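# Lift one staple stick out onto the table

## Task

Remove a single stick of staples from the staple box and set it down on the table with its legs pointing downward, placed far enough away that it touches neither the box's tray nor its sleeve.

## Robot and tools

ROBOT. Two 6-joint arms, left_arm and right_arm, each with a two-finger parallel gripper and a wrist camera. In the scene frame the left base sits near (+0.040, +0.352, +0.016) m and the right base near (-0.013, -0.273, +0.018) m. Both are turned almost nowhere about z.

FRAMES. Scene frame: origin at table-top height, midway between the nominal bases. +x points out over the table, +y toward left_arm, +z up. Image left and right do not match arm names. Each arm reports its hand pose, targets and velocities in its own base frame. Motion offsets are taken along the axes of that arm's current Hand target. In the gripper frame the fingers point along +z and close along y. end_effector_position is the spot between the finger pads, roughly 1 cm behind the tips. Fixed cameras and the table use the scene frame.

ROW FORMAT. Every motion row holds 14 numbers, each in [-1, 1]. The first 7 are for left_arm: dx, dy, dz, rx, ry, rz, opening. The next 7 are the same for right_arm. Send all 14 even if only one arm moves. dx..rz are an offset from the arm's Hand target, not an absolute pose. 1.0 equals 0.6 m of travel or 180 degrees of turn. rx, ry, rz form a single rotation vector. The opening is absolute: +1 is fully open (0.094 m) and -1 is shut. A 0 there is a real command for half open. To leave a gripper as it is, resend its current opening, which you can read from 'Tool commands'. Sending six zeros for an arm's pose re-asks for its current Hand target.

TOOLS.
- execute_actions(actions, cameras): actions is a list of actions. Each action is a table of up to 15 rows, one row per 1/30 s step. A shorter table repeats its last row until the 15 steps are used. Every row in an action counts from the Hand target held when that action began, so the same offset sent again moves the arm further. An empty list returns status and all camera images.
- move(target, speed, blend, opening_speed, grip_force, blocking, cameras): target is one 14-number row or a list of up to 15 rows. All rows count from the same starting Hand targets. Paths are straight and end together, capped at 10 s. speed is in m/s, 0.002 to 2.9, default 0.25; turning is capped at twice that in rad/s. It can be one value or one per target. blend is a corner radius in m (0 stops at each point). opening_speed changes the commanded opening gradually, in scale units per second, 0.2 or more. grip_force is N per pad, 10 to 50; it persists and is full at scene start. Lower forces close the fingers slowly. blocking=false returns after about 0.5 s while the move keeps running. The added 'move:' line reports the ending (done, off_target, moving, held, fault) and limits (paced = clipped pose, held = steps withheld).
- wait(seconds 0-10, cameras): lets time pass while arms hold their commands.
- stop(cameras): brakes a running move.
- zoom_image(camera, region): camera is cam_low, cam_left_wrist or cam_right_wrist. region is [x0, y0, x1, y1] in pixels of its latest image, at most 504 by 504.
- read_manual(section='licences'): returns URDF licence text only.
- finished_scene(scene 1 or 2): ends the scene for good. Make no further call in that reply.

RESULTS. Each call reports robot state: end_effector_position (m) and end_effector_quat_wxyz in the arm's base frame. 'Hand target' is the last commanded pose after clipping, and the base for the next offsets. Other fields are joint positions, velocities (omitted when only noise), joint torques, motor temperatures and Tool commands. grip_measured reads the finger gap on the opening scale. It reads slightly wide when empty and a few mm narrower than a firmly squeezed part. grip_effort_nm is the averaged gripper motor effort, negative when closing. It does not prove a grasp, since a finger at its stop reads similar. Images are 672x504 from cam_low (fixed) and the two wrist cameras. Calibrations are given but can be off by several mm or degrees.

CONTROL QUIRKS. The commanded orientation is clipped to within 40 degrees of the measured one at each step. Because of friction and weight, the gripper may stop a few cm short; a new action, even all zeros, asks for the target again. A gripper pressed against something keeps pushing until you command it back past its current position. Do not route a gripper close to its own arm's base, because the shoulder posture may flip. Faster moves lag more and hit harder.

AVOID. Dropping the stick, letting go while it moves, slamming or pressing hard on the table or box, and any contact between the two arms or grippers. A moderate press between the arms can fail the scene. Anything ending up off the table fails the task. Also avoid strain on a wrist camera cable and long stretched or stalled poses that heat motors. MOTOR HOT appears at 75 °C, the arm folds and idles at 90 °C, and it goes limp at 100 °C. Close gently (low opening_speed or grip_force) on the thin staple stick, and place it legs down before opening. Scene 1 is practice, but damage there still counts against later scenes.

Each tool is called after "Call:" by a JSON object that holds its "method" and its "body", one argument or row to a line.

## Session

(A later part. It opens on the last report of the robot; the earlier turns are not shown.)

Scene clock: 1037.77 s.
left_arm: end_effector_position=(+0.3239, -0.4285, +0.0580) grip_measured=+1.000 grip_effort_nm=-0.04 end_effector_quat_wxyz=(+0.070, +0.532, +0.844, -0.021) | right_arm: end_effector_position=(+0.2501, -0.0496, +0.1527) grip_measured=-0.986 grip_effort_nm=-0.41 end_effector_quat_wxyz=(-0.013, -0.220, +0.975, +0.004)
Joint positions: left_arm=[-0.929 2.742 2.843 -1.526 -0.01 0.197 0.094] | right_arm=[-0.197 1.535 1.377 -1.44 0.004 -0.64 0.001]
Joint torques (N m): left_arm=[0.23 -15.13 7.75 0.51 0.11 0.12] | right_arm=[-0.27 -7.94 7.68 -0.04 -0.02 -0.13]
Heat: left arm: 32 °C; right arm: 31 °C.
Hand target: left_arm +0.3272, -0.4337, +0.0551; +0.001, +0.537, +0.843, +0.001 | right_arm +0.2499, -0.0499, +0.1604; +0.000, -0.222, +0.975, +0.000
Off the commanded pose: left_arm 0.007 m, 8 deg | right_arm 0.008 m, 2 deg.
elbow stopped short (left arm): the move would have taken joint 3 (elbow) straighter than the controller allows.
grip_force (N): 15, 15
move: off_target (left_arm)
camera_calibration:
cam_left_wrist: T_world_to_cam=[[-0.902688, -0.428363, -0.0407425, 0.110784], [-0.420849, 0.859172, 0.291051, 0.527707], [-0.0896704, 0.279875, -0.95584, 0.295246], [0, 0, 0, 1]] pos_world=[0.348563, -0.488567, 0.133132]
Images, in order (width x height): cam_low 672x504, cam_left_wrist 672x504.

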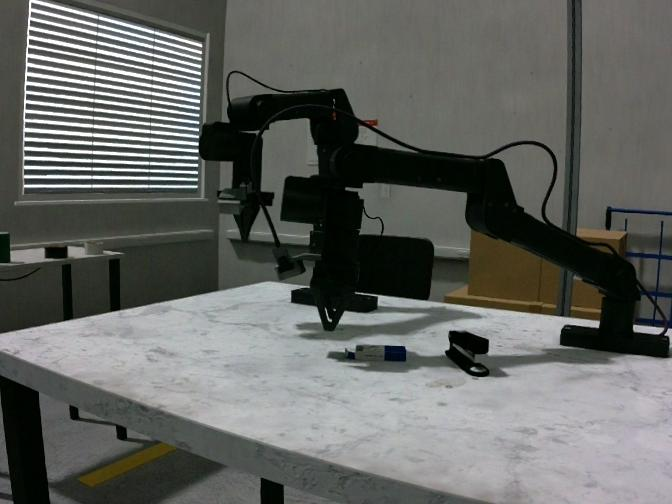

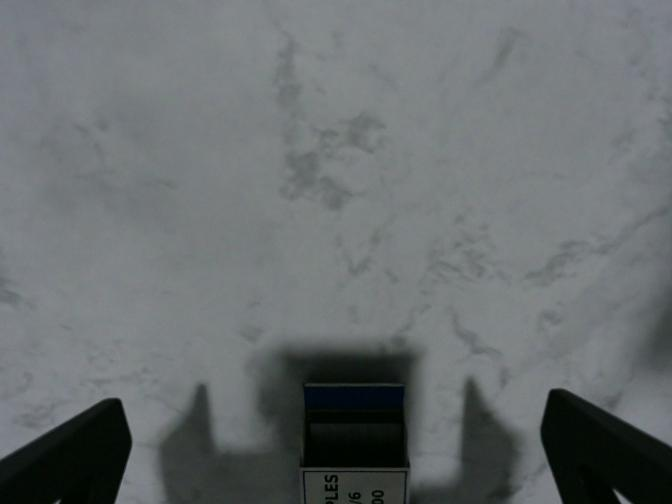

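Call:
{"method": "move", "body": {
  "target": [
    [0, 0, -0.1333, 0, 0, 0, 1, 0, 0, 0, 0, 0, 0, -1],
    [0.2308, 0.0028, -0.1198, 0.001, -0.1942, 0.0032, 1, 0, 0, 0, 0, 0, 0, -1],
    [0.2308, 0.0028, -0.0198, 0.001, -0.1942, 0.0032, 1, 0, 0, 0, 0, 0, 0, -1]
  ],
  "cameras": ["cam_low", "cam_left_wrist"],
  "speed": 0.2,
  "blend": [0.02, 0.02, 0]
}}

Call:
{"method": "zoom_image", "body": {
  "camera": "cam_low",
  "region": [330, 280, 510, 390]
}}

Scene clock: 1102.17 s.
left_arm: end_effector_position=(+0.2725, -0.3090, +0.0766) grip_measured=+1.000 grip_effort_nm=-0.04 end_effector_quat_wxyz=(+0.262, +0.513, +0.802, -0.158) | right_arm: end_effector_position=(+0.2501, -0.0496, +0.1527) grip_measured=-0.986 grip_effort_nm=-0.41 end_effector_quat_wxyz=(-0.013, -0.220, +0.975, +0.004)
Joint positions: left_arm=[-0.763 1.651 1.002 -0.328 0.2 0.313 0.094] | right_arm=[-0.197 1.535 1.377 -1.44 0.004 -0.64 0.001]
Joint torques (N m): left_arm=[0.49 -6.86 5.16 1.25 0.27 0.07] | right_arm=[-0.27 -7.92 7.68 -0.05 -0.03 -0.12]
Heat: left arm: 37 °C; right arm: 30 °C.
Hand target: left_arm +0.2701, -0.3074, +0.0668; +0.253, +0.517, +0.802, -0.162 | right_arm +0.2499, -0.0499, +0.1604; +0.000, -0.222, +0.975, +0.000
Off the commanded pose: left_arm 0.010 m, 1 deg | right_arm 0.008 m, 2 deg.
elbow stopped short (left arm): the move would have taken joint 3 (elbow) straighter than the controller allows.
grip_force (N): 15, 15
move: done
camera_calibration:
cam_left_wrist: T_world_to_cam=[[-0.906977, -0.420717, -0.0197567, 0.11829], [-0.41026, 0.893099, -0.184554, 0.44211], [0.0952896, -0.15928, -0.982624, 0.0909329], [0, 0, 0, 1]] pos_world=[0.280002, -0.330598, 0.173283]
Images, in order (width x height): cam_low 672x504, cam_left_wrist 672x504.

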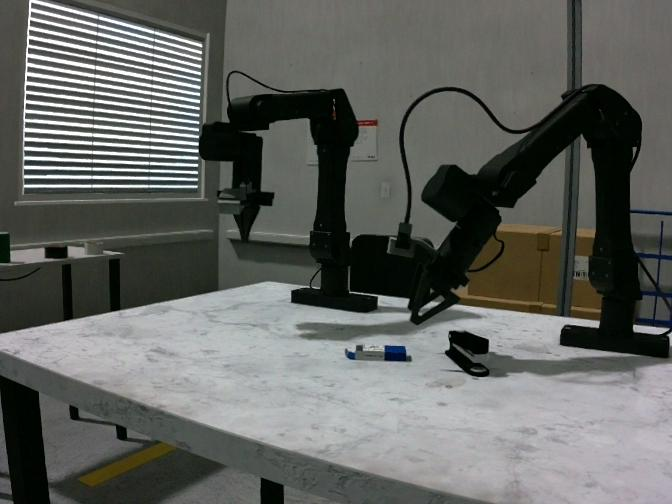

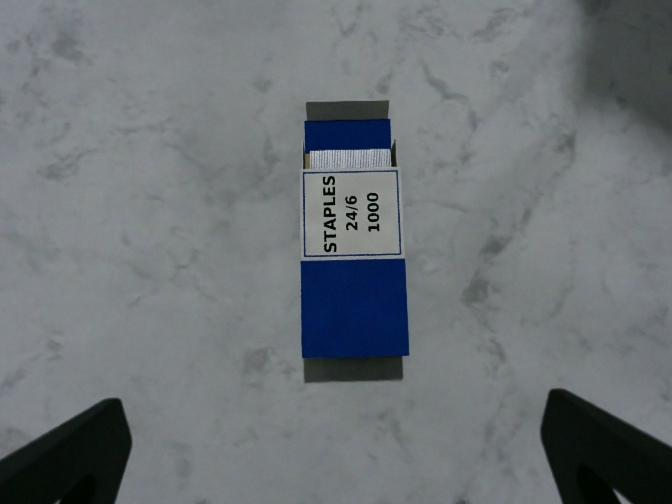

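Scaled by 2.800 from the camera's 672x504 image, which has a finer 960x720 frame.

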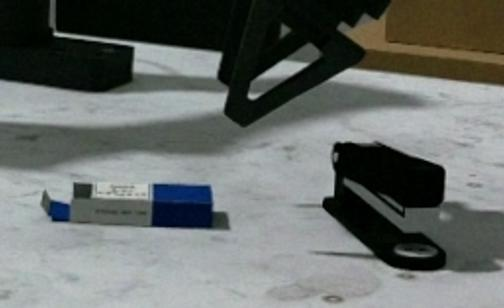

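Call:
{"method": "zoom_image", "body": {
  "camera": "cam_left_wrist",
  "region": [290, 90, 420, 200]
}}

Call:
{"method": "zoom_image", "body": {
  "camera": "cam_left_wrist",
  "region": [280, 240, 430, 400]
}}

Scaled by 3.877 from the camera's 672x504 image, which has a finer 960x720 frame.

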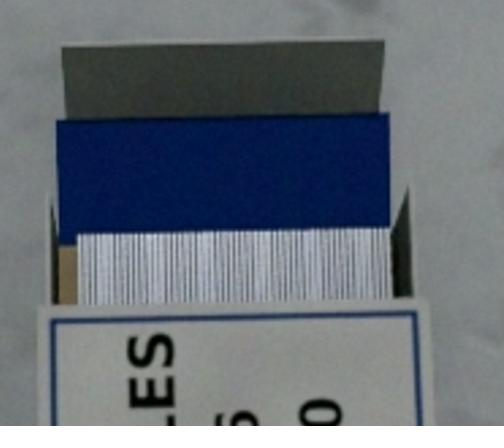

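Scaled by 3.150 from the camera's 672x504 image, which has a finer 960x720 frame.

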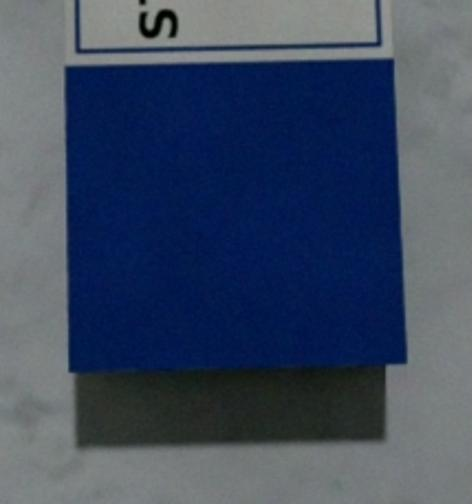

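Call:
{"method": "move", "body": {
  "target": [0.0156, -0.0095, 0.08, -0.0064, 0, -0.0091, 0.5, 0, 0, 0, 0, 0, 0, -1],
  "cameras": ["cam_low", "cam_left_wrist"],
  "speed": 0.1
}}

Call:
{"method": "zoom_image", "body": {
  "camera": "cam_low",
  "region": [330, 280, 510, 390]
}}

Scene clock: 1143.37 s.
left_arm: end_effector_position=(+0.2764, -0.3300, +0.0332) grip_measured=+0.502 grip_effort_nm=-0.14 end_effector_quat_wxyz=(+0.265, +0.505, +0.805, -0.161) | right_arm: end_effector_position=(+0.2501, -0.0496, +0.1527) grip_measured=-0.986 grip_effort_nm=-0.41 end_effector_quat_wxyz=(-0.013, -0.220, +0.975, +0.004)
Joint positions: left_arm=[-0.802 1.791 0.964 -0.135 0.178 0.262 0.071] | right_arm=[-0.197 1.535 1.377 -1.44 0.004 -0.64 0.001]
Joint torques (N m): left_arm=[-0.55 -7.68 4.66 1.19 0.07 -0.12] | right_arm=[-0.27 -7.92 7.68 -0.05 -0.02 -0.12]
Heat: left arm: 34 °C; right arm: 30 °C.
Hand target: left_arm +0.2732, -0.3278, +0.0221; +0.256, +0.503, +0.811, -0.158 | right_arm +0.2499, -0.0499, +0.1604; +0.000, -0.222, +0.975, +0.000
Off the commanded pose: left_arm 0.012 m, 1 deg | right_arm 0.008 m, 2 deg.
grip_force (N): 15, 15
move: off_target (left_arm)
camera_calibration:
cam_left_wrist: T_world_to_cam=[[-0.900523, -0.434609, -0.0131463, 0.105553], [-0.424188, 0.884768, -0.193003, 0.455762], [0.0955124, -0.168228, -0.98111, 0.0415236], [0, 0, 0, 1]] pos_world=[0.284416, -0.350384, 0.13009]
Images, in order (width x height): cam_low 672x504, cam_left_wrist 672x504.

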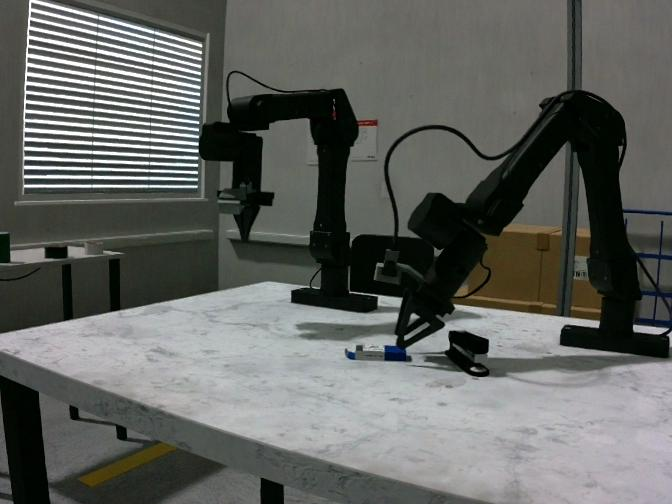

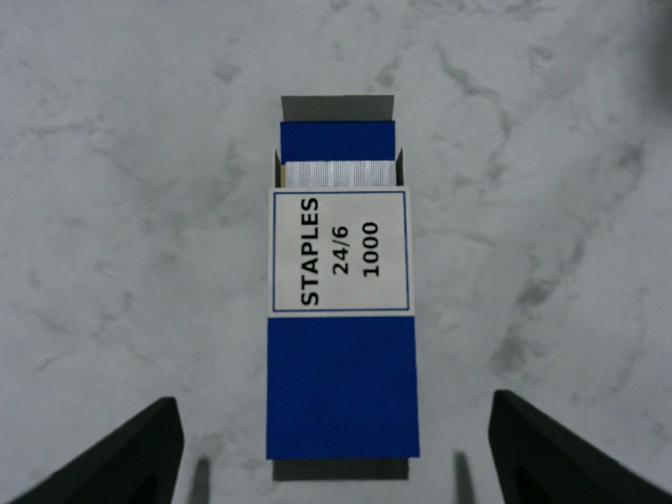

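Scaled by 2.800 from the camera's 672x504 image, which has a finer 960x720 frame.

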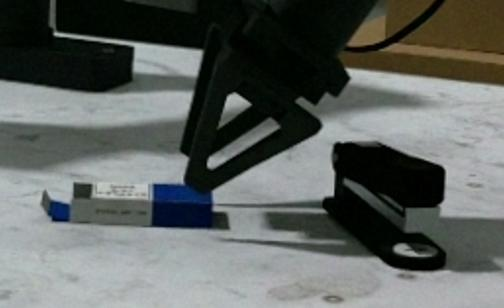

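Call:
{"method": "move", "body": {
  "target": [
    [0.008, -0.0017, 0.0253, 0, 0, 0, 0.3, 0, 0, 0, 0, 0, 0, -1],
    [0.008, -0.0017, 0.0253, 0, 0, 0, -0.4, 0, 0, 0, 0, 0, 0, -1]
  ],
  "cameras": ["cam_low", "cam_left_wrist"],
  "speed": 0.06,
  "grip_force": [20, 15]
}}

Call:
{"method": "zoom_image", "body": {
  "camera": "cam_low",
  "region": [330, 280, 510, 390]
}}

Scene clock: 1161.10 s.
left_arm: end_effector_position=(+0.2788, -0.3349, +0.0197) grip_measured=-0.200 grip_effort_nm=-0.48 end_effector_quat_wxyz=(+0.267, +0.504, +0.805, -0.161) | right_arm: end_effector_position=(+0.2501, -0.0496, +0.1527) grip_measured=-0.986 grip_effort_nm=-0.41 end_effector_quat_wxyz=(-0.013, -0.220, +0.975, +0.004)
Joint positions: left_arm=[-0.807 1.838 0.958 -0.076 0.174 0.256 0.038] | right_arm=[-0.197 1.535 1.377 -1.44 0.004 -0.64 0.001]
Joint torques (N m): left_arm=[-0.65 -7.54 4.45 1.21 0.06 -0.13] | right_arm=[-0.27 -7.92 7.68 -0.05 -0.03 -0.12]
Heat: left arm: 34 °C; right arm: 30 °C.
Hand target: left_arm +0.2744, -0.3326, +0.0070; +0.256, +0.503, +0.811, -0.158 | right_arm +0.2499, -0.0499, +0.1604; +0.000, -0.222, +0.975, +0.000
Off the commanded pose: left_arm 0.014 m, 2 deg | right_arm 0.008 m, 2 deg.
grip_force (N): 20, 15
move: off_target (left_arm); target 2's new opening was sent with left_arm's hand 0.014 m and 2 deg from that target
camera_calibration:
cam_left_wrist: T_world_to_cam=[[-0.899712, -0.436255, -0.0141141, 0.104655], [-0.425269, 0.88342, -0.196763, 0.458444], [0.0983078, -0.171028, -0.980349, 0.0255115], [0, 0, 0, 1]] pos_world=[0.286613, -0.354979, 0.116692]
Images, in order (width x height): cam_low 672x504, cam_left_wrist 672x504.

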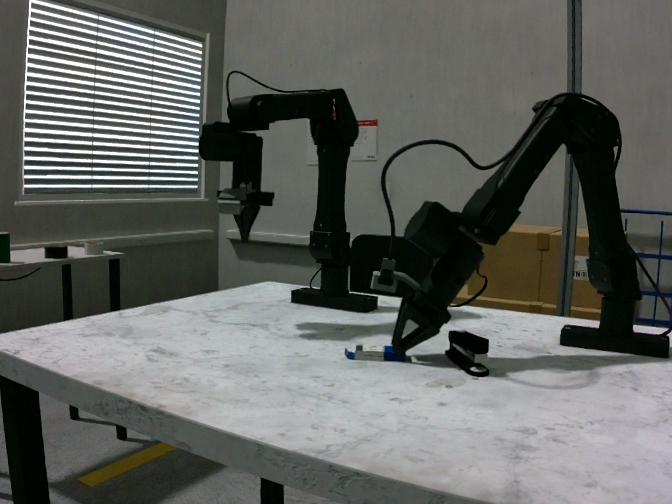

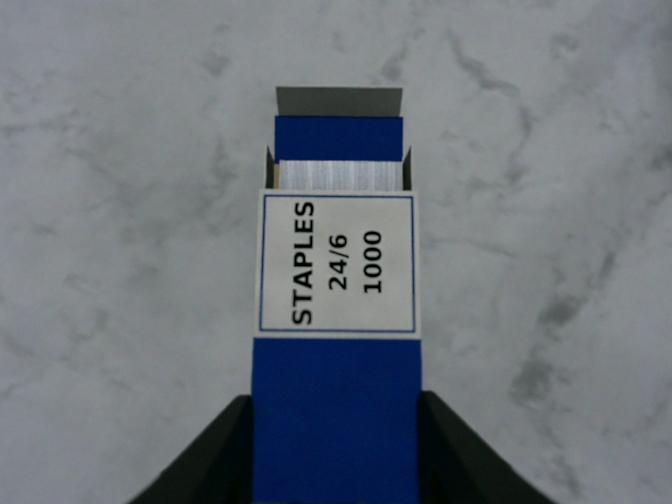

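Scaled by 2.800 from the camera's 672x504 image, which has a finer 960x720 frame.

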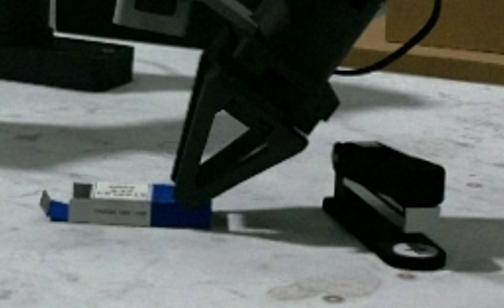

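Call:
{"method": "move", "body": {
  "target": [0, 0, 0, 0, 0, 0, -0.4, -0.3362, 0.2379, 0.091, -0.1667, 0, 0, -0.6],
  "cameras": ["cam_low", "cam_right_wrist"],
  "speed": 0.15
}}

Scene clock: 1215.73 s.
left_arm: end_effector_position=(+0.2788, -0.3349, +0.0197) grip_measured=-0.201 grip_effort_nm=-0.51 end_effector_quat_wxyz=(+0.267, +0.504, +0.805, -0.161) | right_arm: end_effector_position=(+0.3663, +0.1625, +0.1109) grip_measured=-0.601 grip_effort_nm=0.05 end_effector_quat_wxyz=(-0.051, -0.220, +0.943, +0.243)
Joint positions: left_arm=[-0.807 1.838 0.958 -0.076 0.174 0.256 0.038] | right_arm=[0.202 2.167 1.933 -1.462 -0.488 -0.287 0.019]
Joint torques (N m): left_arm=[-0.65 -7.75 4.49 1.25 0.03 -0.15] | right_arm=[0.03 -9.18 8.7 -0.2 -0.5 0.03]
Heat: left arm: 32 °C; right arm: 31 °C.
Hand target: left_arm +0.2744, -0.3326, +0.0070; +0.256, +0.503, +0.811, -0.158 | right_arm +0.3697, +0.1662, +0.1056; -0.058, -0.215, +0.942, +0.252
Off the commanded pose: left_arm 0.014 m, 2 deg | right_arm 0.007 m, 1 deg.
grip_force (N): 20, 15
move: off_target (left_arm)
camera_calibration:
cam_right_wrist: T_world_to_cam=[[0.39117, -0.783284, -0.483169, 0.0400162], [-0.734342, -0.582099, 0.349146, 0.36513], [-0.554733, 0.218235, -0.802898, 0.345036], [0, 0, 0, 1]] pos_world=[0.44388, 0.168587, 0.16888]
Images, in order (width x height): cam_low 672x504, cam_right_wrist 672x504.

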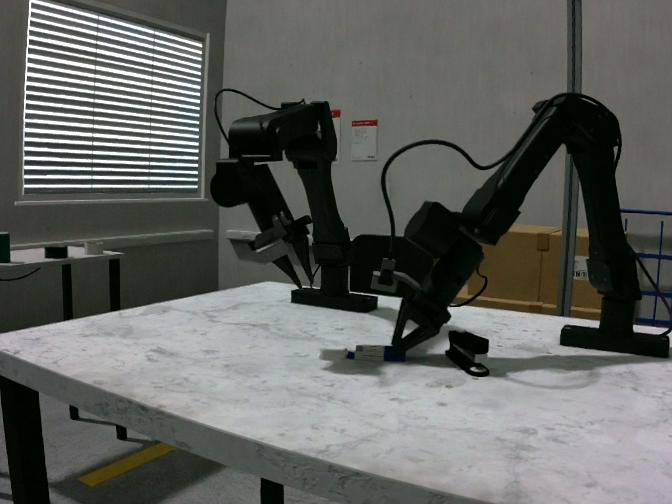

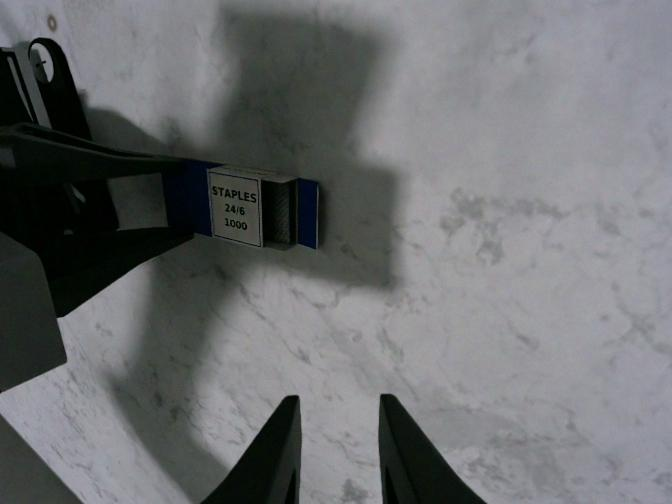

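Call:
{"method": "zoom_image", "body": {
  "camera": "cam_right_wrist",
  "region": [200, 150, 340, 260]
}}

Scaled by 3.600 from the camera's 672x504 image, which has a finer 960x720 frame.

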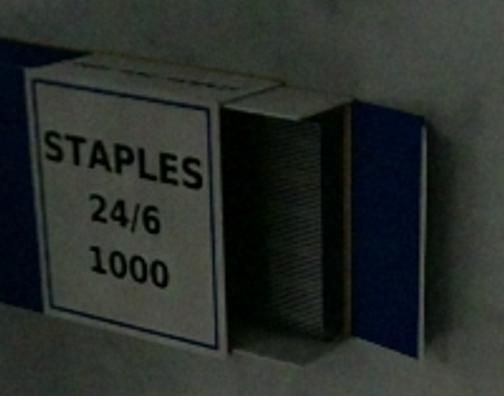

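Call:
{"method": "move", "body": {
  "target": [0, 0, 0, 0, 0, 0, -0.4, -0.0055, 0.0093, 0.132, 0, 0, 0, -0.66],
  "cameras": ["cam_low", "cam_right_wrist", "cam_left_wrist"],
  "speed": 0.1
}}

Scene clock: 1242.40 s.
left_arm: end_effector_position=(+0.2788, -0.3349, +0.0197) grip_measured=-0.201 grip_effort_nm=-0.51 end_effector_quat_wxyz=(+0.267, +0.504, +0.805, -0.161) | right_arm: end_effector_position=(+0.3532, +0.2040, +0.0529) grip_measured=-0.658 grip_effort_nm=-0.10 end_effector_quat_wxyz=(-0.050, -0.219, +0.943, +0.245)
Joint positions: left_arm=[-0.807 1.838 0.958 -0.076 0.174 0.256 0.038] | right_arm=[0.307 2.167 1.702 -1.173 -0.501 -0.167 0.016]
Joint torques (N m): left_arm=[-0.69 -7.69 4.57 1.27 0.04 -0.1] | right_arm=[0.21 -9.26 5.83 0.16 -0.49 0.03]
Heat: left arm: 31 °C; right arm: 31 °C.
Hand target: left_arm +0.2744, -0.3326, +0.0070; +0.256, +0.503, +0.811, -0.158 | right_arm +0.3534, +0.2077, +0.0398; -0.058, -0.215, +0.942, +0.252
Off the commanded pose: left_arm 0.014 m, 2 deg | right_arm 0.014 m, 1 deg.
grip_force (N): 20, 15
move: off_target (left_arm, right_arm)
camera_calibration:
cam_left_wrist: T_world_to_cam=[[-0.899712, -0.436255, -0.0141141, 0.104655], [-0.425269, 0.88342, -0.196763, 0.458444], [0.0983078, -0.171028, -0.980349, 0.0255115], [0, 0, 0, 1]] pos_world=[0.286613, -0.354979, 0.116692]
cam_right_wrist: T_world_to_cam=[[0.389804, -0.782594, -0.485385, 0.0501563], [-0.735222, -0.581857, 0.347694, 0.400291], [-0.554528, 0.221334, -0.802191, 0.281376], [0, 0, 0, 1]] pos_world=[0.430783, 0.209886, 0.110884]

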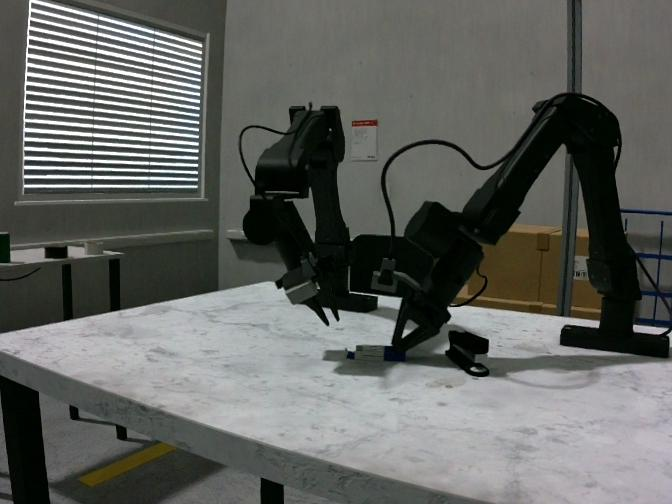

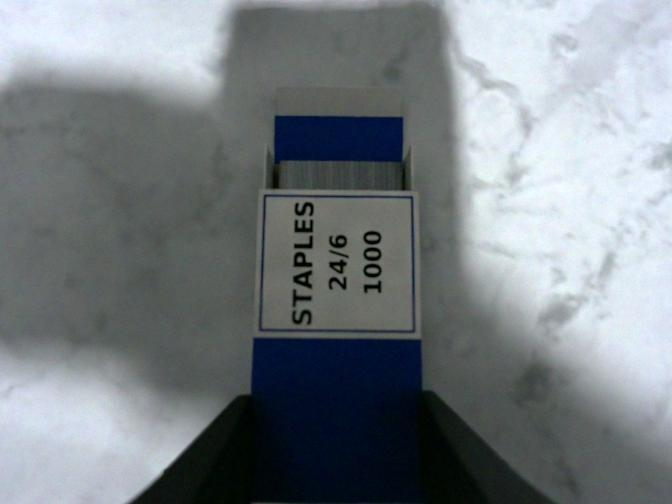

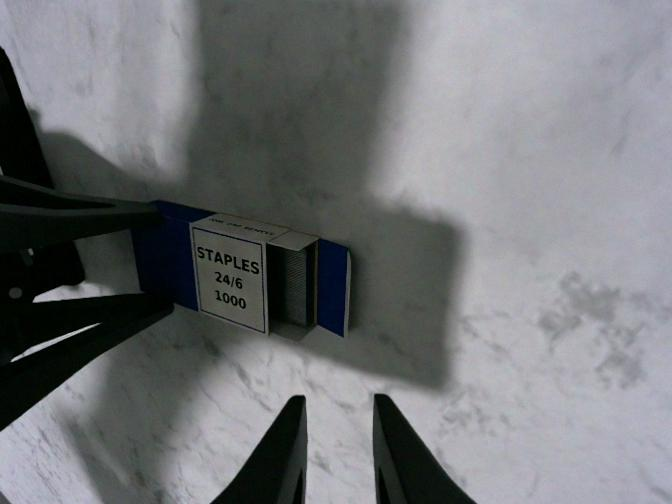

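Call:
{"method": "move", "body": {
  "target": [0, 0, 0, 0, 0, 0, -0.4, -0.001, -0.006, 0.072, 0, 0, 0, -0.7],
  "cameras": ["cam_low", "cam_right_wrist"],
  "speed": 0.06
}}

Call:
{"method": "zoom_image", "body": {
  "camera": "cam_right_wrist",
  "region": [250, 250, 430, 430]
}}

Call:
{"method": "zoom_image", "body": {
  "camera": "cam_low",
  "region": [280, 290, 440, 390]
}}

Scene clock: 1267.70 s.
left_arm: end_effector_position=(+0.2788, -0.3349, +0.0197) grip_measured=-0.201 grip_effort_nm=-0.51 end_effector_quat_wxyz=(+0.267, +0.504, +0.805, -0.161) | right_arm: end_effector_position=(+0.3477, +0.2208, +0.0144) grip_measured=-0.699 grip_effort_nm=-0.10 end_effector_quat_wxyz=(-0.049, -0.218, +0.943, +0.245)
Joint positions: left_arm=[-0.807 1.838 0.958 -0.076 0.174 0.256 0.038] | right_arm=[0.35 2.203 1.601 -1.009 -0.503 -0.115 0.014]
Joint torques (N m): left_arm=[-0.7 -7.56 4.64 1.25 0.06 -0.15] | right_arm=[0.32 -9.17 5.72 0.21 -0.49 0.05]
Heat: left arm: 31 °C; right arm: 30 °C.
Hand target: left_arm +0.2744, -0.3326, +0.0070; +0.256, +0.503, +0.811, -0.158 | right_arm +0.3460, +0.2244, +0.0005; -0.058, -0.215, +0.942, +0.252
Off the commanded pose: left_arm 0.014 m, 2 deg | right_arm 0.014 m, 1 deg.
grip_force (N): 20, 15
move: off_target (left_arm, right_arm)
camera_calibration:
cam_right_wrist: T_world_to_cam=[[0.389383, -0.782869, -0.48528, 0.0469738], [-0.737343, -0.580688, 0.345148, 0.419973], [-0.552002, 0.223423, -0.803353, 0.242409], [0, 0, 0, 1]] pos_world=[0.425183, 0.226488, 0.0725826]
Images, in order (width x height): cam_low 672x504, cam_right_wrist 672x504.

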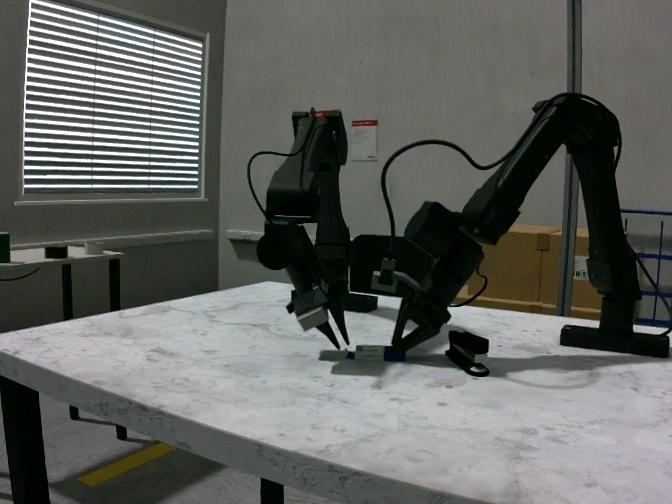

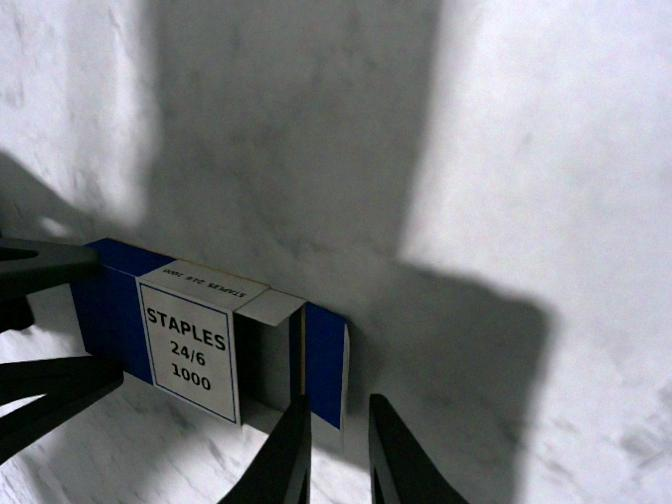

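Scaled by 2.800 from the camera's 672x504 image, which has a finer 960x720 frame.

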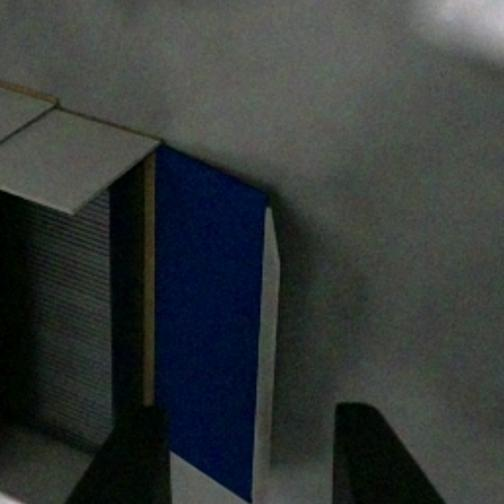

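Scaled by 3.150 from the camera's 672x504 image, which has a finer 960x720 frame.

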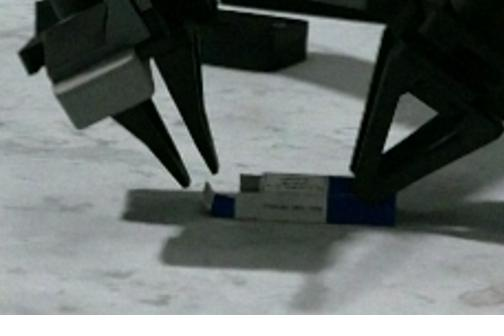

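Call:
{"method": "move", "body": {
  "target": [
    [0, 0, 0, 0, 0, 0, -0.4, 0, -0.001, 0.017, 0, 0, 0, -0.7],
    [0, 0, 0, 0, 0, 0, -0.4, 0, -0.001, 0.017, 0, 0, 0, -1]
  ],
  "cameras": ["cam_low", "cam_right_wrist"],
  "speed": 0.05,
  "grip_force": [20, 20]
}}

Call:
{"method": "zoom_image", "body": {
  "camera": "cam_right_wrist",
  "region": [250, 270, 430, 450]
}}

Call:
{"method": "zoom_image", "body": {
  "camera": "cam_low",
  "region": [280, 290, 440, 390]
}}

Scene clock: 1276.07 s.
left_arm: end_effector_position=(+0.2792, -0.3350, +0.0199) grip_measured=-0.202 grip_effort_nm=-0.51 end_effector_quat_wxyz=(+0.268, +0.504, +0.805, -0.161) | right_arm: end_effector_position=(+0.3470, +0.2251, +0.0061) grip_measured=-0.986 grip_effort_nm=-0.50 end_effector_quat_wxyz=(-0.047, -0.216, +0.944, +0.246)
Joint positions: left_arm=[-0.807 1.838 0.958 -0.075 0.173 0.256 0.038] | right_arm=[0.36 2.213 1.581 -0.97 -0.506 -0.098 0.001]
Joint torques (N m): left_arm=[-0.8 -7.54 4.89 1.25 0.02 -0.11] | right_arm=[0.47 -9.1 5.59 0.23 -0.47 -0.01]
Heat: left arm: 31 °C; right arm: 30 °C.
Hand target: left_arm +0.2744, -0.3326, +0.0070; +0.256, +0.503, +0.811, -0.158 | right_arm +0.3439, +0.2286, -0.0087; -0.058, -0.215, +0.942, +0.252
Off the commanded pose: left_arm 0.014 m, 2 deg | right_arm 0.015 m, 1 deg.
grip_force (N): 20, 20
move: off_target (left_arm, right_arm); target 2's new opening was sent with right_arm's hand 0.015 m and 1 deg from that target
camera_calibration:
cam_right_wrist: T_world_to_cam=[[0.385067, -0.783933, -0.487003, 0.0482265], [-0.740922, -0.577213, 0.343308, 0.425258], [-0.550235, 0.228634, -0.803099, 0.232591], [0, 0, 0, 1]] pos_world=[0.424492, 0.230092, 0.0642856]
Images, in order (width x height): cam_low 672x504, cam_right_wrist 672x504.

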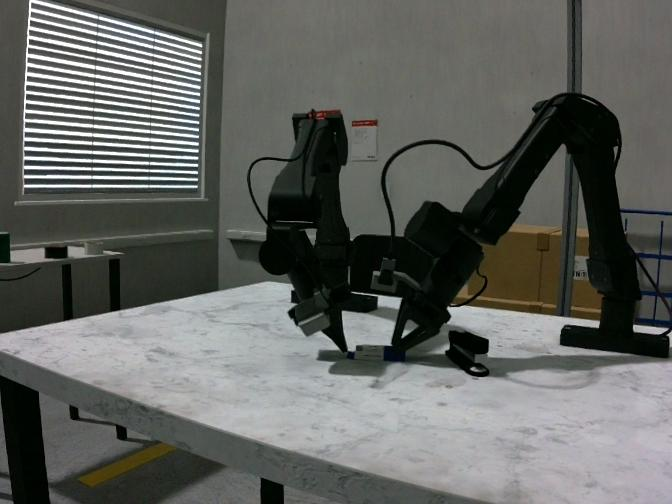

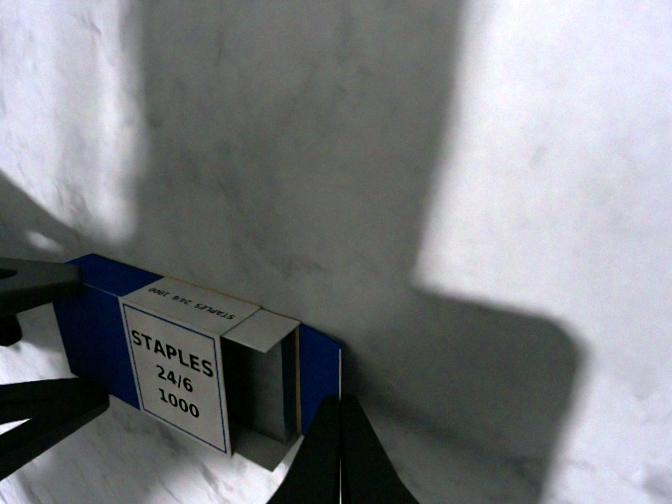

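Scaled by 2.800 from the camera's 672x504 image, which has a finer 960x720 frame.

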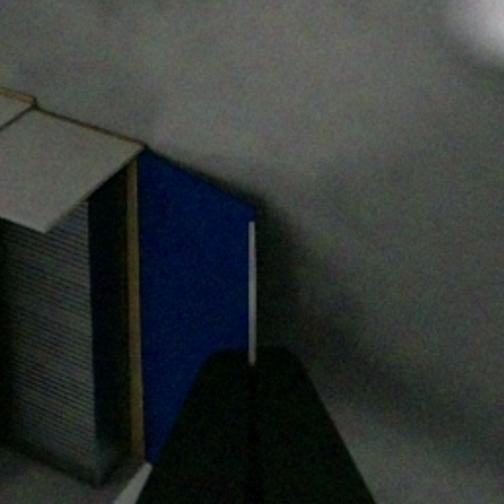

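Scaled by 3.150 from the camera's 672x504 image, which has a finer 960x720 frame.

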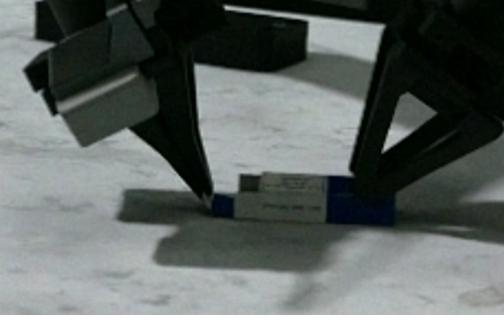

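Call:
{"method": "move", "body": {
  "target": [0, 0, 0, 0, 0, 0, -0.4, 0.001, -0.0578, -0.0333, 0, 0, 0, -1],
  "cameras": ["all"],
  "speed": 0.05
}}

Call:
{"method": "zoom_image", "body": {
  "camera": "cam_left_wrist",
  "region": [230, 20, 450, 360]
}}

Scene clock: 1285.83 s.
left_arm: end_effector_position=(+0.2831, -0.3452, +0.0277) grip_measured=-0.202 grip_effort_nm=-0.51 end_effector_quat_wxyz=(+0.291, +0.505, +0.795, -0.169) | right_arm: end_effector_position=(+0.3527, +0.2088, +0.0085) grip_measured=-0.986 grip_effort_nm=-0.50 end_effector_quat_wxyz=(-0.053, -0.216, +0.934, +0.279)
Joint positions: left_arm=[-0.816 1.838 0.958 -0.023 0.174 0.255 0.038] | right_arm=[0.292 2.235 1.6 -1.016 -0.572 -0.185 0.001]
Joint torques (N m): left_arm=[0.17 -7.91 4.57 0.9 0.04 -0.1] | right_arm=[-2.1 -8.77 8.02 -0.13 0.26 -0.25]
Heat: left arm: 30 °C; right arm: 30 °C.
Hand target: left_arm +0.2744, -0.3326, +0.0070; +0.256, +0.503, +0.811, -0.158 | right_arm +0.3607, +0.1923, -0.0086; -0.058, -0.215, +0.942, +0.252
Off the commanded pose: left_arm 0.026 m, 5 deg | right_arm 0.025 m, 3 deg.
grip_force (N): 20, 20
move: off_target (left_arm, right_arm)
camera_calibration:
cam_left_wrist: T_world_to_cam=[[-0.902506, -0.429677, -0.0293181, 0.107638], [-0.410022, 0.878059, -0.246769, 0.466125], [0.131774, -0.210689, -0.968631, 0.0076738], [0, 0, 0, 1]] pos_world=[0.287254, -0.361419, 0.125614]
cam_right_wrist: T_world_to_cam=[[0.374479, -0.749153, -0.546383, 0.0314728], [-0.730466, -0.601304, 0.323811, 0.420787], [-0.571126, 0.277854, -0.772407, 0.238177], [0, 0, 0, 1]] pos_world=[0.431613, 0.21042, 0.0649105]

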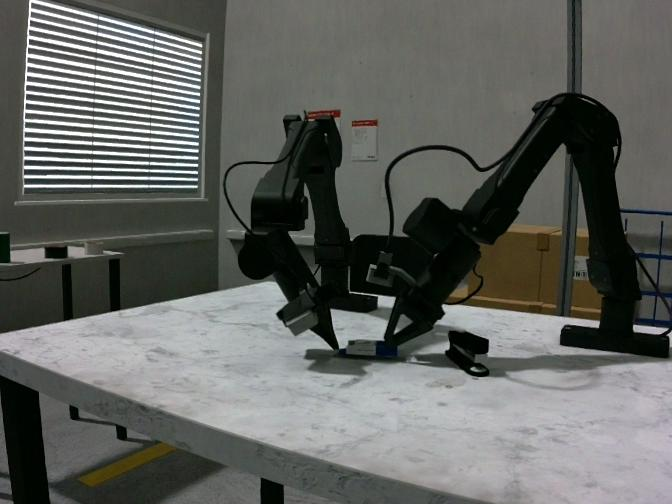

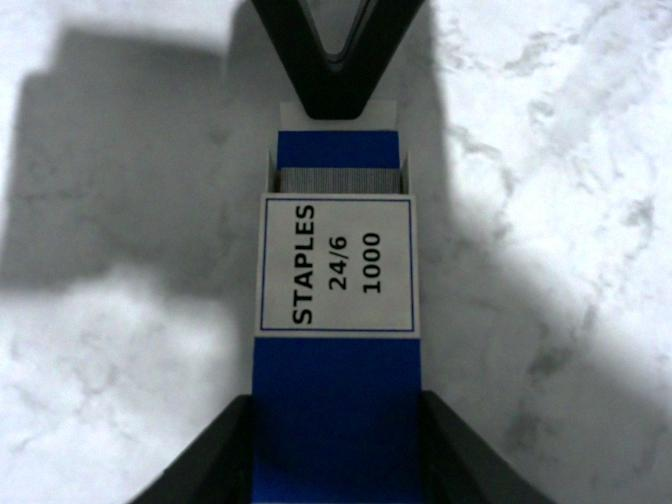

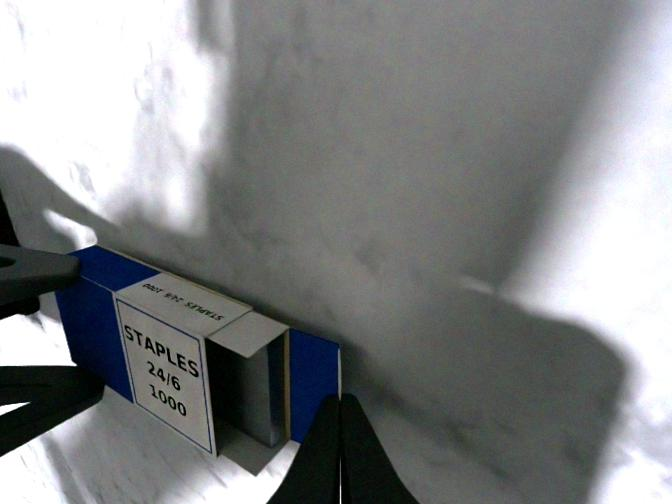

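Scaled by 1.482 from the camera's 672x504 image, which has a finer 960x720 frame.

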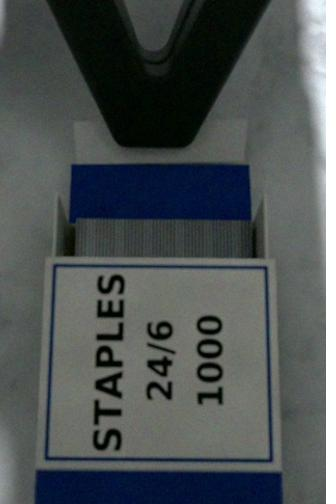

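Call:
{"method": "move", "body": {
  "target": [0, 0, 0, 0, 0, 0, -0.4, 0.001, -0.0217, -0.0125, 0, 0, 0, -1],
  "cameras": ["all"],
  "speed": 0.03
}}

Call:
{"method": "zoom_image", "body": {
  "camera": "cam_left_wrist",
  "region": [230, 20, 450, 360]
}}

Scene clock: 1300.27 s.
left_arm: end_effector_position=(+0.2840, -0.3499, +0.0313) grip_measured=-0.202 grip_effort_nm=-0.51 end_effector_quat_wxyz=(+0.300, +0.505, +0.790, -0.175) | right_arm: end_effector_position=(+0.3545, +0.2022, +0.0123) grip_measured=-0.986 grip_effort_nm=-0.50 end_effector_quat_wxyz=(-0.057, -0.216, +0.930, +0.293)
Joint positions: left_arm=[-0.819 1.838 0.958 0 0.181 0.254 0.037] | right_arm=[0.265 2.245 1.621 -1.054 -0.598 -0.225 0.001]
Joint torques (N m): left_arm=[0.18 -8.02 4.49 0.66 -0.08 -0.1] | right_arm=[-2.91 -8.77 8.03 -0.1 0.56 -0.28]
Motor temperatures (°C): left_arm=[21 30 28 24 24 22 21] | right_arm=[23 28 30 23 22 22 19]
Heat: left arm: 30 °C; right arm: 30 °C.
Hand target: left_arm +0.2744, -0.3326, +0.0070; +0.256, +0.503, +0.811, -0.158 | right_arm +0.3668, +0.1784, -0.0086; -0.058, -0.215, +0.942, +0.252
Off the commanded pose: left_arm 0.031 m, 6 deg | right_arm 0.034 m, 5 deg.
grip_force (N): 20, 20
move: off_target (left_arm, right_arm)
camera_calibration:
cam_left_wrist: T_world_to_cam=[[-0.90489, -0.424546, -0.0305607, 0.109078], [-0.40168, 0.87549, -0.268647, 0.468934], [0.140809, -0.23082, -0.962754, 0.000221397], [0, 0, 0, 1]] pos_world=[0.287033, -0.364187, 0.129524]
cam_right_wrist: T_world_to_cam=[[0.368574, -0.73357, -0.570989, 0.0272402], [-0.723932, -0.611825, 0.318735, 0.416659], [-0.58316, 0.29588, -0.756558, 0.244415], [0, 0, 0, 1]] pos_world=[0.434126, 0.202587, 0.0676641]

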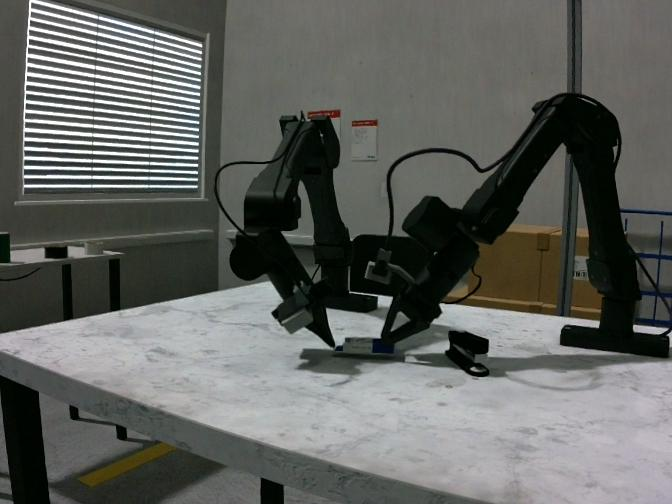

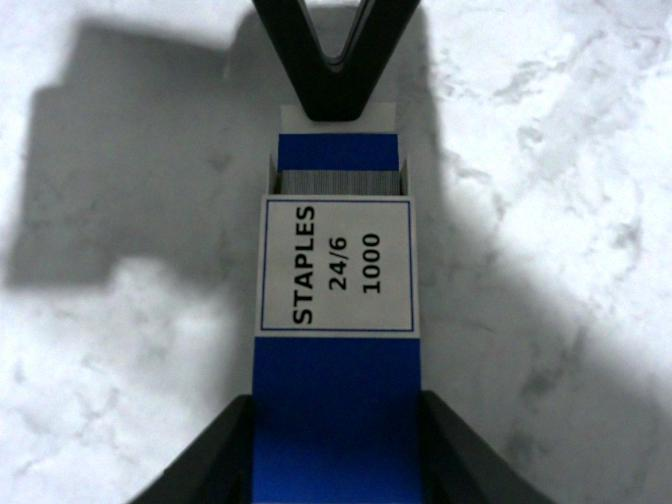

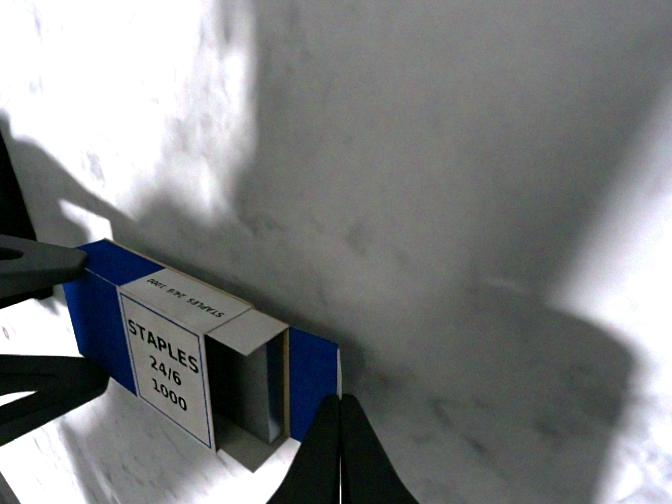

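Scaled by 1.482 from the camera's 672x504 image, which has a finer 960x720 frame.

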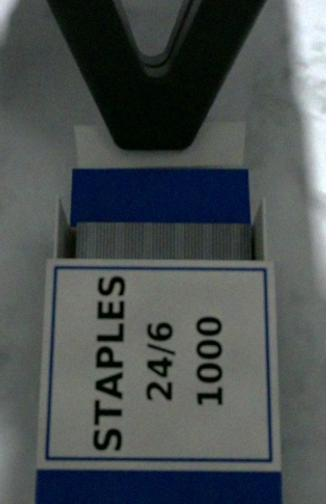

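Call:
{"method": "move", "body": {
  "target": [0.0205, 0, -0.0143, 0, 0, 0, -0.4, 0.001, -0.0217, -0.0125, 0, 0, 0, -1],
  "cameras": ["cam_low", "cam_left_wrist"],
  "speed": 0.03
}}

Call:
{"method": "zoom_image", "body": {
  "camera": "cam_left_wrist",
  "region": [230, 20, 450, 360]
}}

Scene clock: 1312.67 s.
left_arm: end_effector_position=(+0.2768, -0.3403, +0.0186) grip_measured=-0.208 grip_effort_nm=-0.51 end_effector_quat_wxyz=(+0.287, +0.505, +0.795, -0.174) | right_arm: end_effector_position=(+0.3627, +0.1785, +0.0061) grip_measured=-0.986 grip_effort_nm=-0.50 end_effector_quat_wxyz=(-0.060, -0.210, +0.935, +0.279)
Joint positions: left_arm=[-0.814 1.838 0.915 0.015 0.185 0.254 0.037] | right_arm=[0.214 2.27 1.647 -1.089 -0.564 -0.269 0.001]
Joint torques (N m): left_arm=[1.42 -11.17 3.44 0.6 -0.02 0] | right_arm=[-1.47 -9.29 8.42 -0.12 0.28 -0.22]
Heat: left arm: 30 °C; right arm: 31 °C.
Hand target: left_arm +0.2678, -0.3192, +0.0070; +0.256, +0.502, +0.811, -0.158 | right_arm +0.3727, +0.1647, -0.0086; -0.058, -0.215, +0.942, +0.252
Off the commanded pose: left_arm 0.026 m, 4 deg | right_arm 0.023 m, 3 deg.
grip_force (N): 20, 20
move: off_target (left_arm, right_arm)
camera_calibration:
cam_left_wrist: T_world_to_cam=[[-0.904443, -0.426187, -0.0186391, 0.105339], [-0.409196, 0.87908, -0.244494, 0.457096], [0.120585, -0.213504, -0.969472, 0.00288422], [0, 0, 0, 1]] pos_world=[0.281967, -0.356314, 0.116517]
Images, in order (width x height): cam_low 672x504, cam_left_wrist 672x504.

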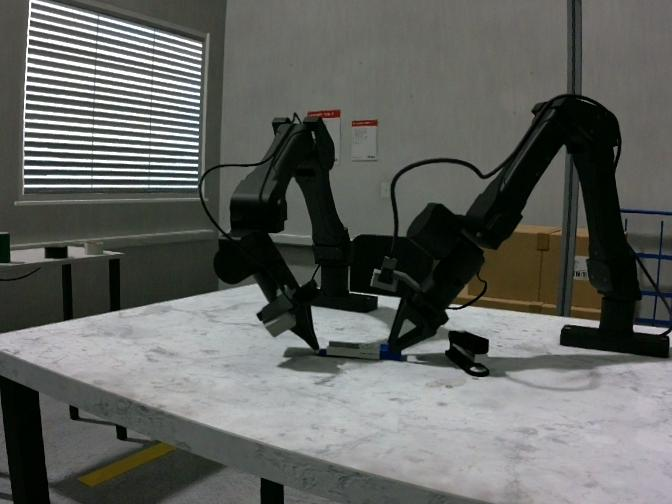

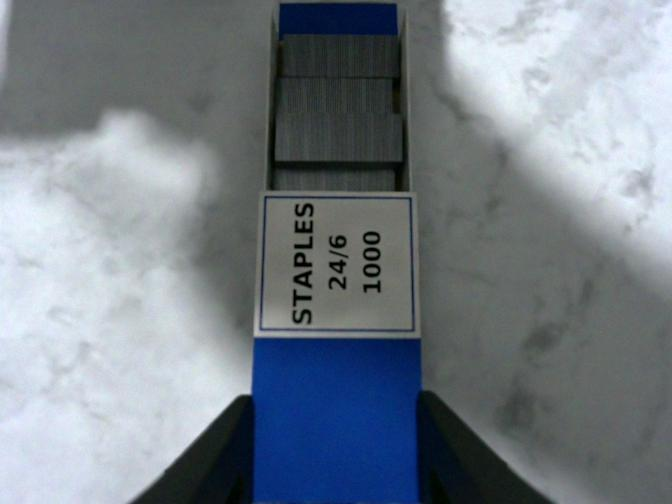

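Scaled by 1.482 from the camera's 672x504 image, which has a finer 960x720 frame.

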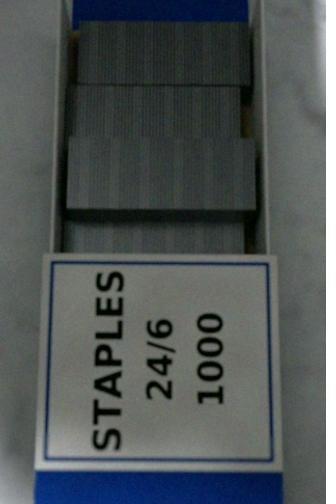

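Call:
{"method": "zoom_image", "body": {
  "camera": "cam_left_wrist",
  "region": [255, 0, 425, 200]
}}

Call:
{"method": "zoom_image", "body": {
  "camera": "cam_low",
  "region": [270, 310, 430, 390]
}}

Scaled by 2.520 from the camera's 672x504 image, which has a finer 960x720 frame.

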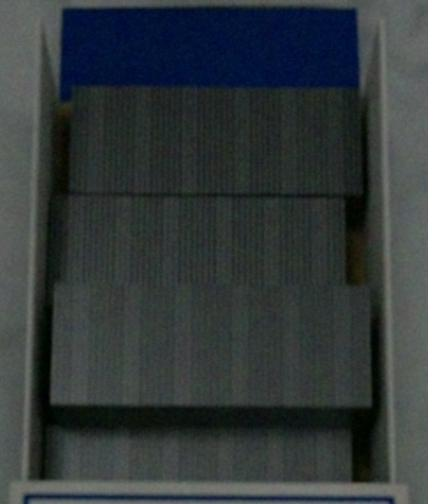

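Scaled by 3.150 from the camera's 672x504 image, which has a finer 960x720 frame.

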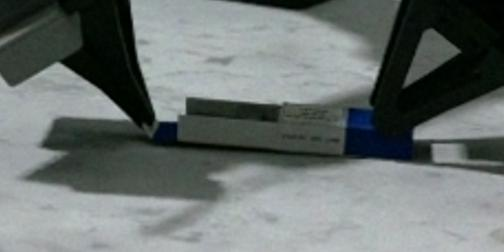

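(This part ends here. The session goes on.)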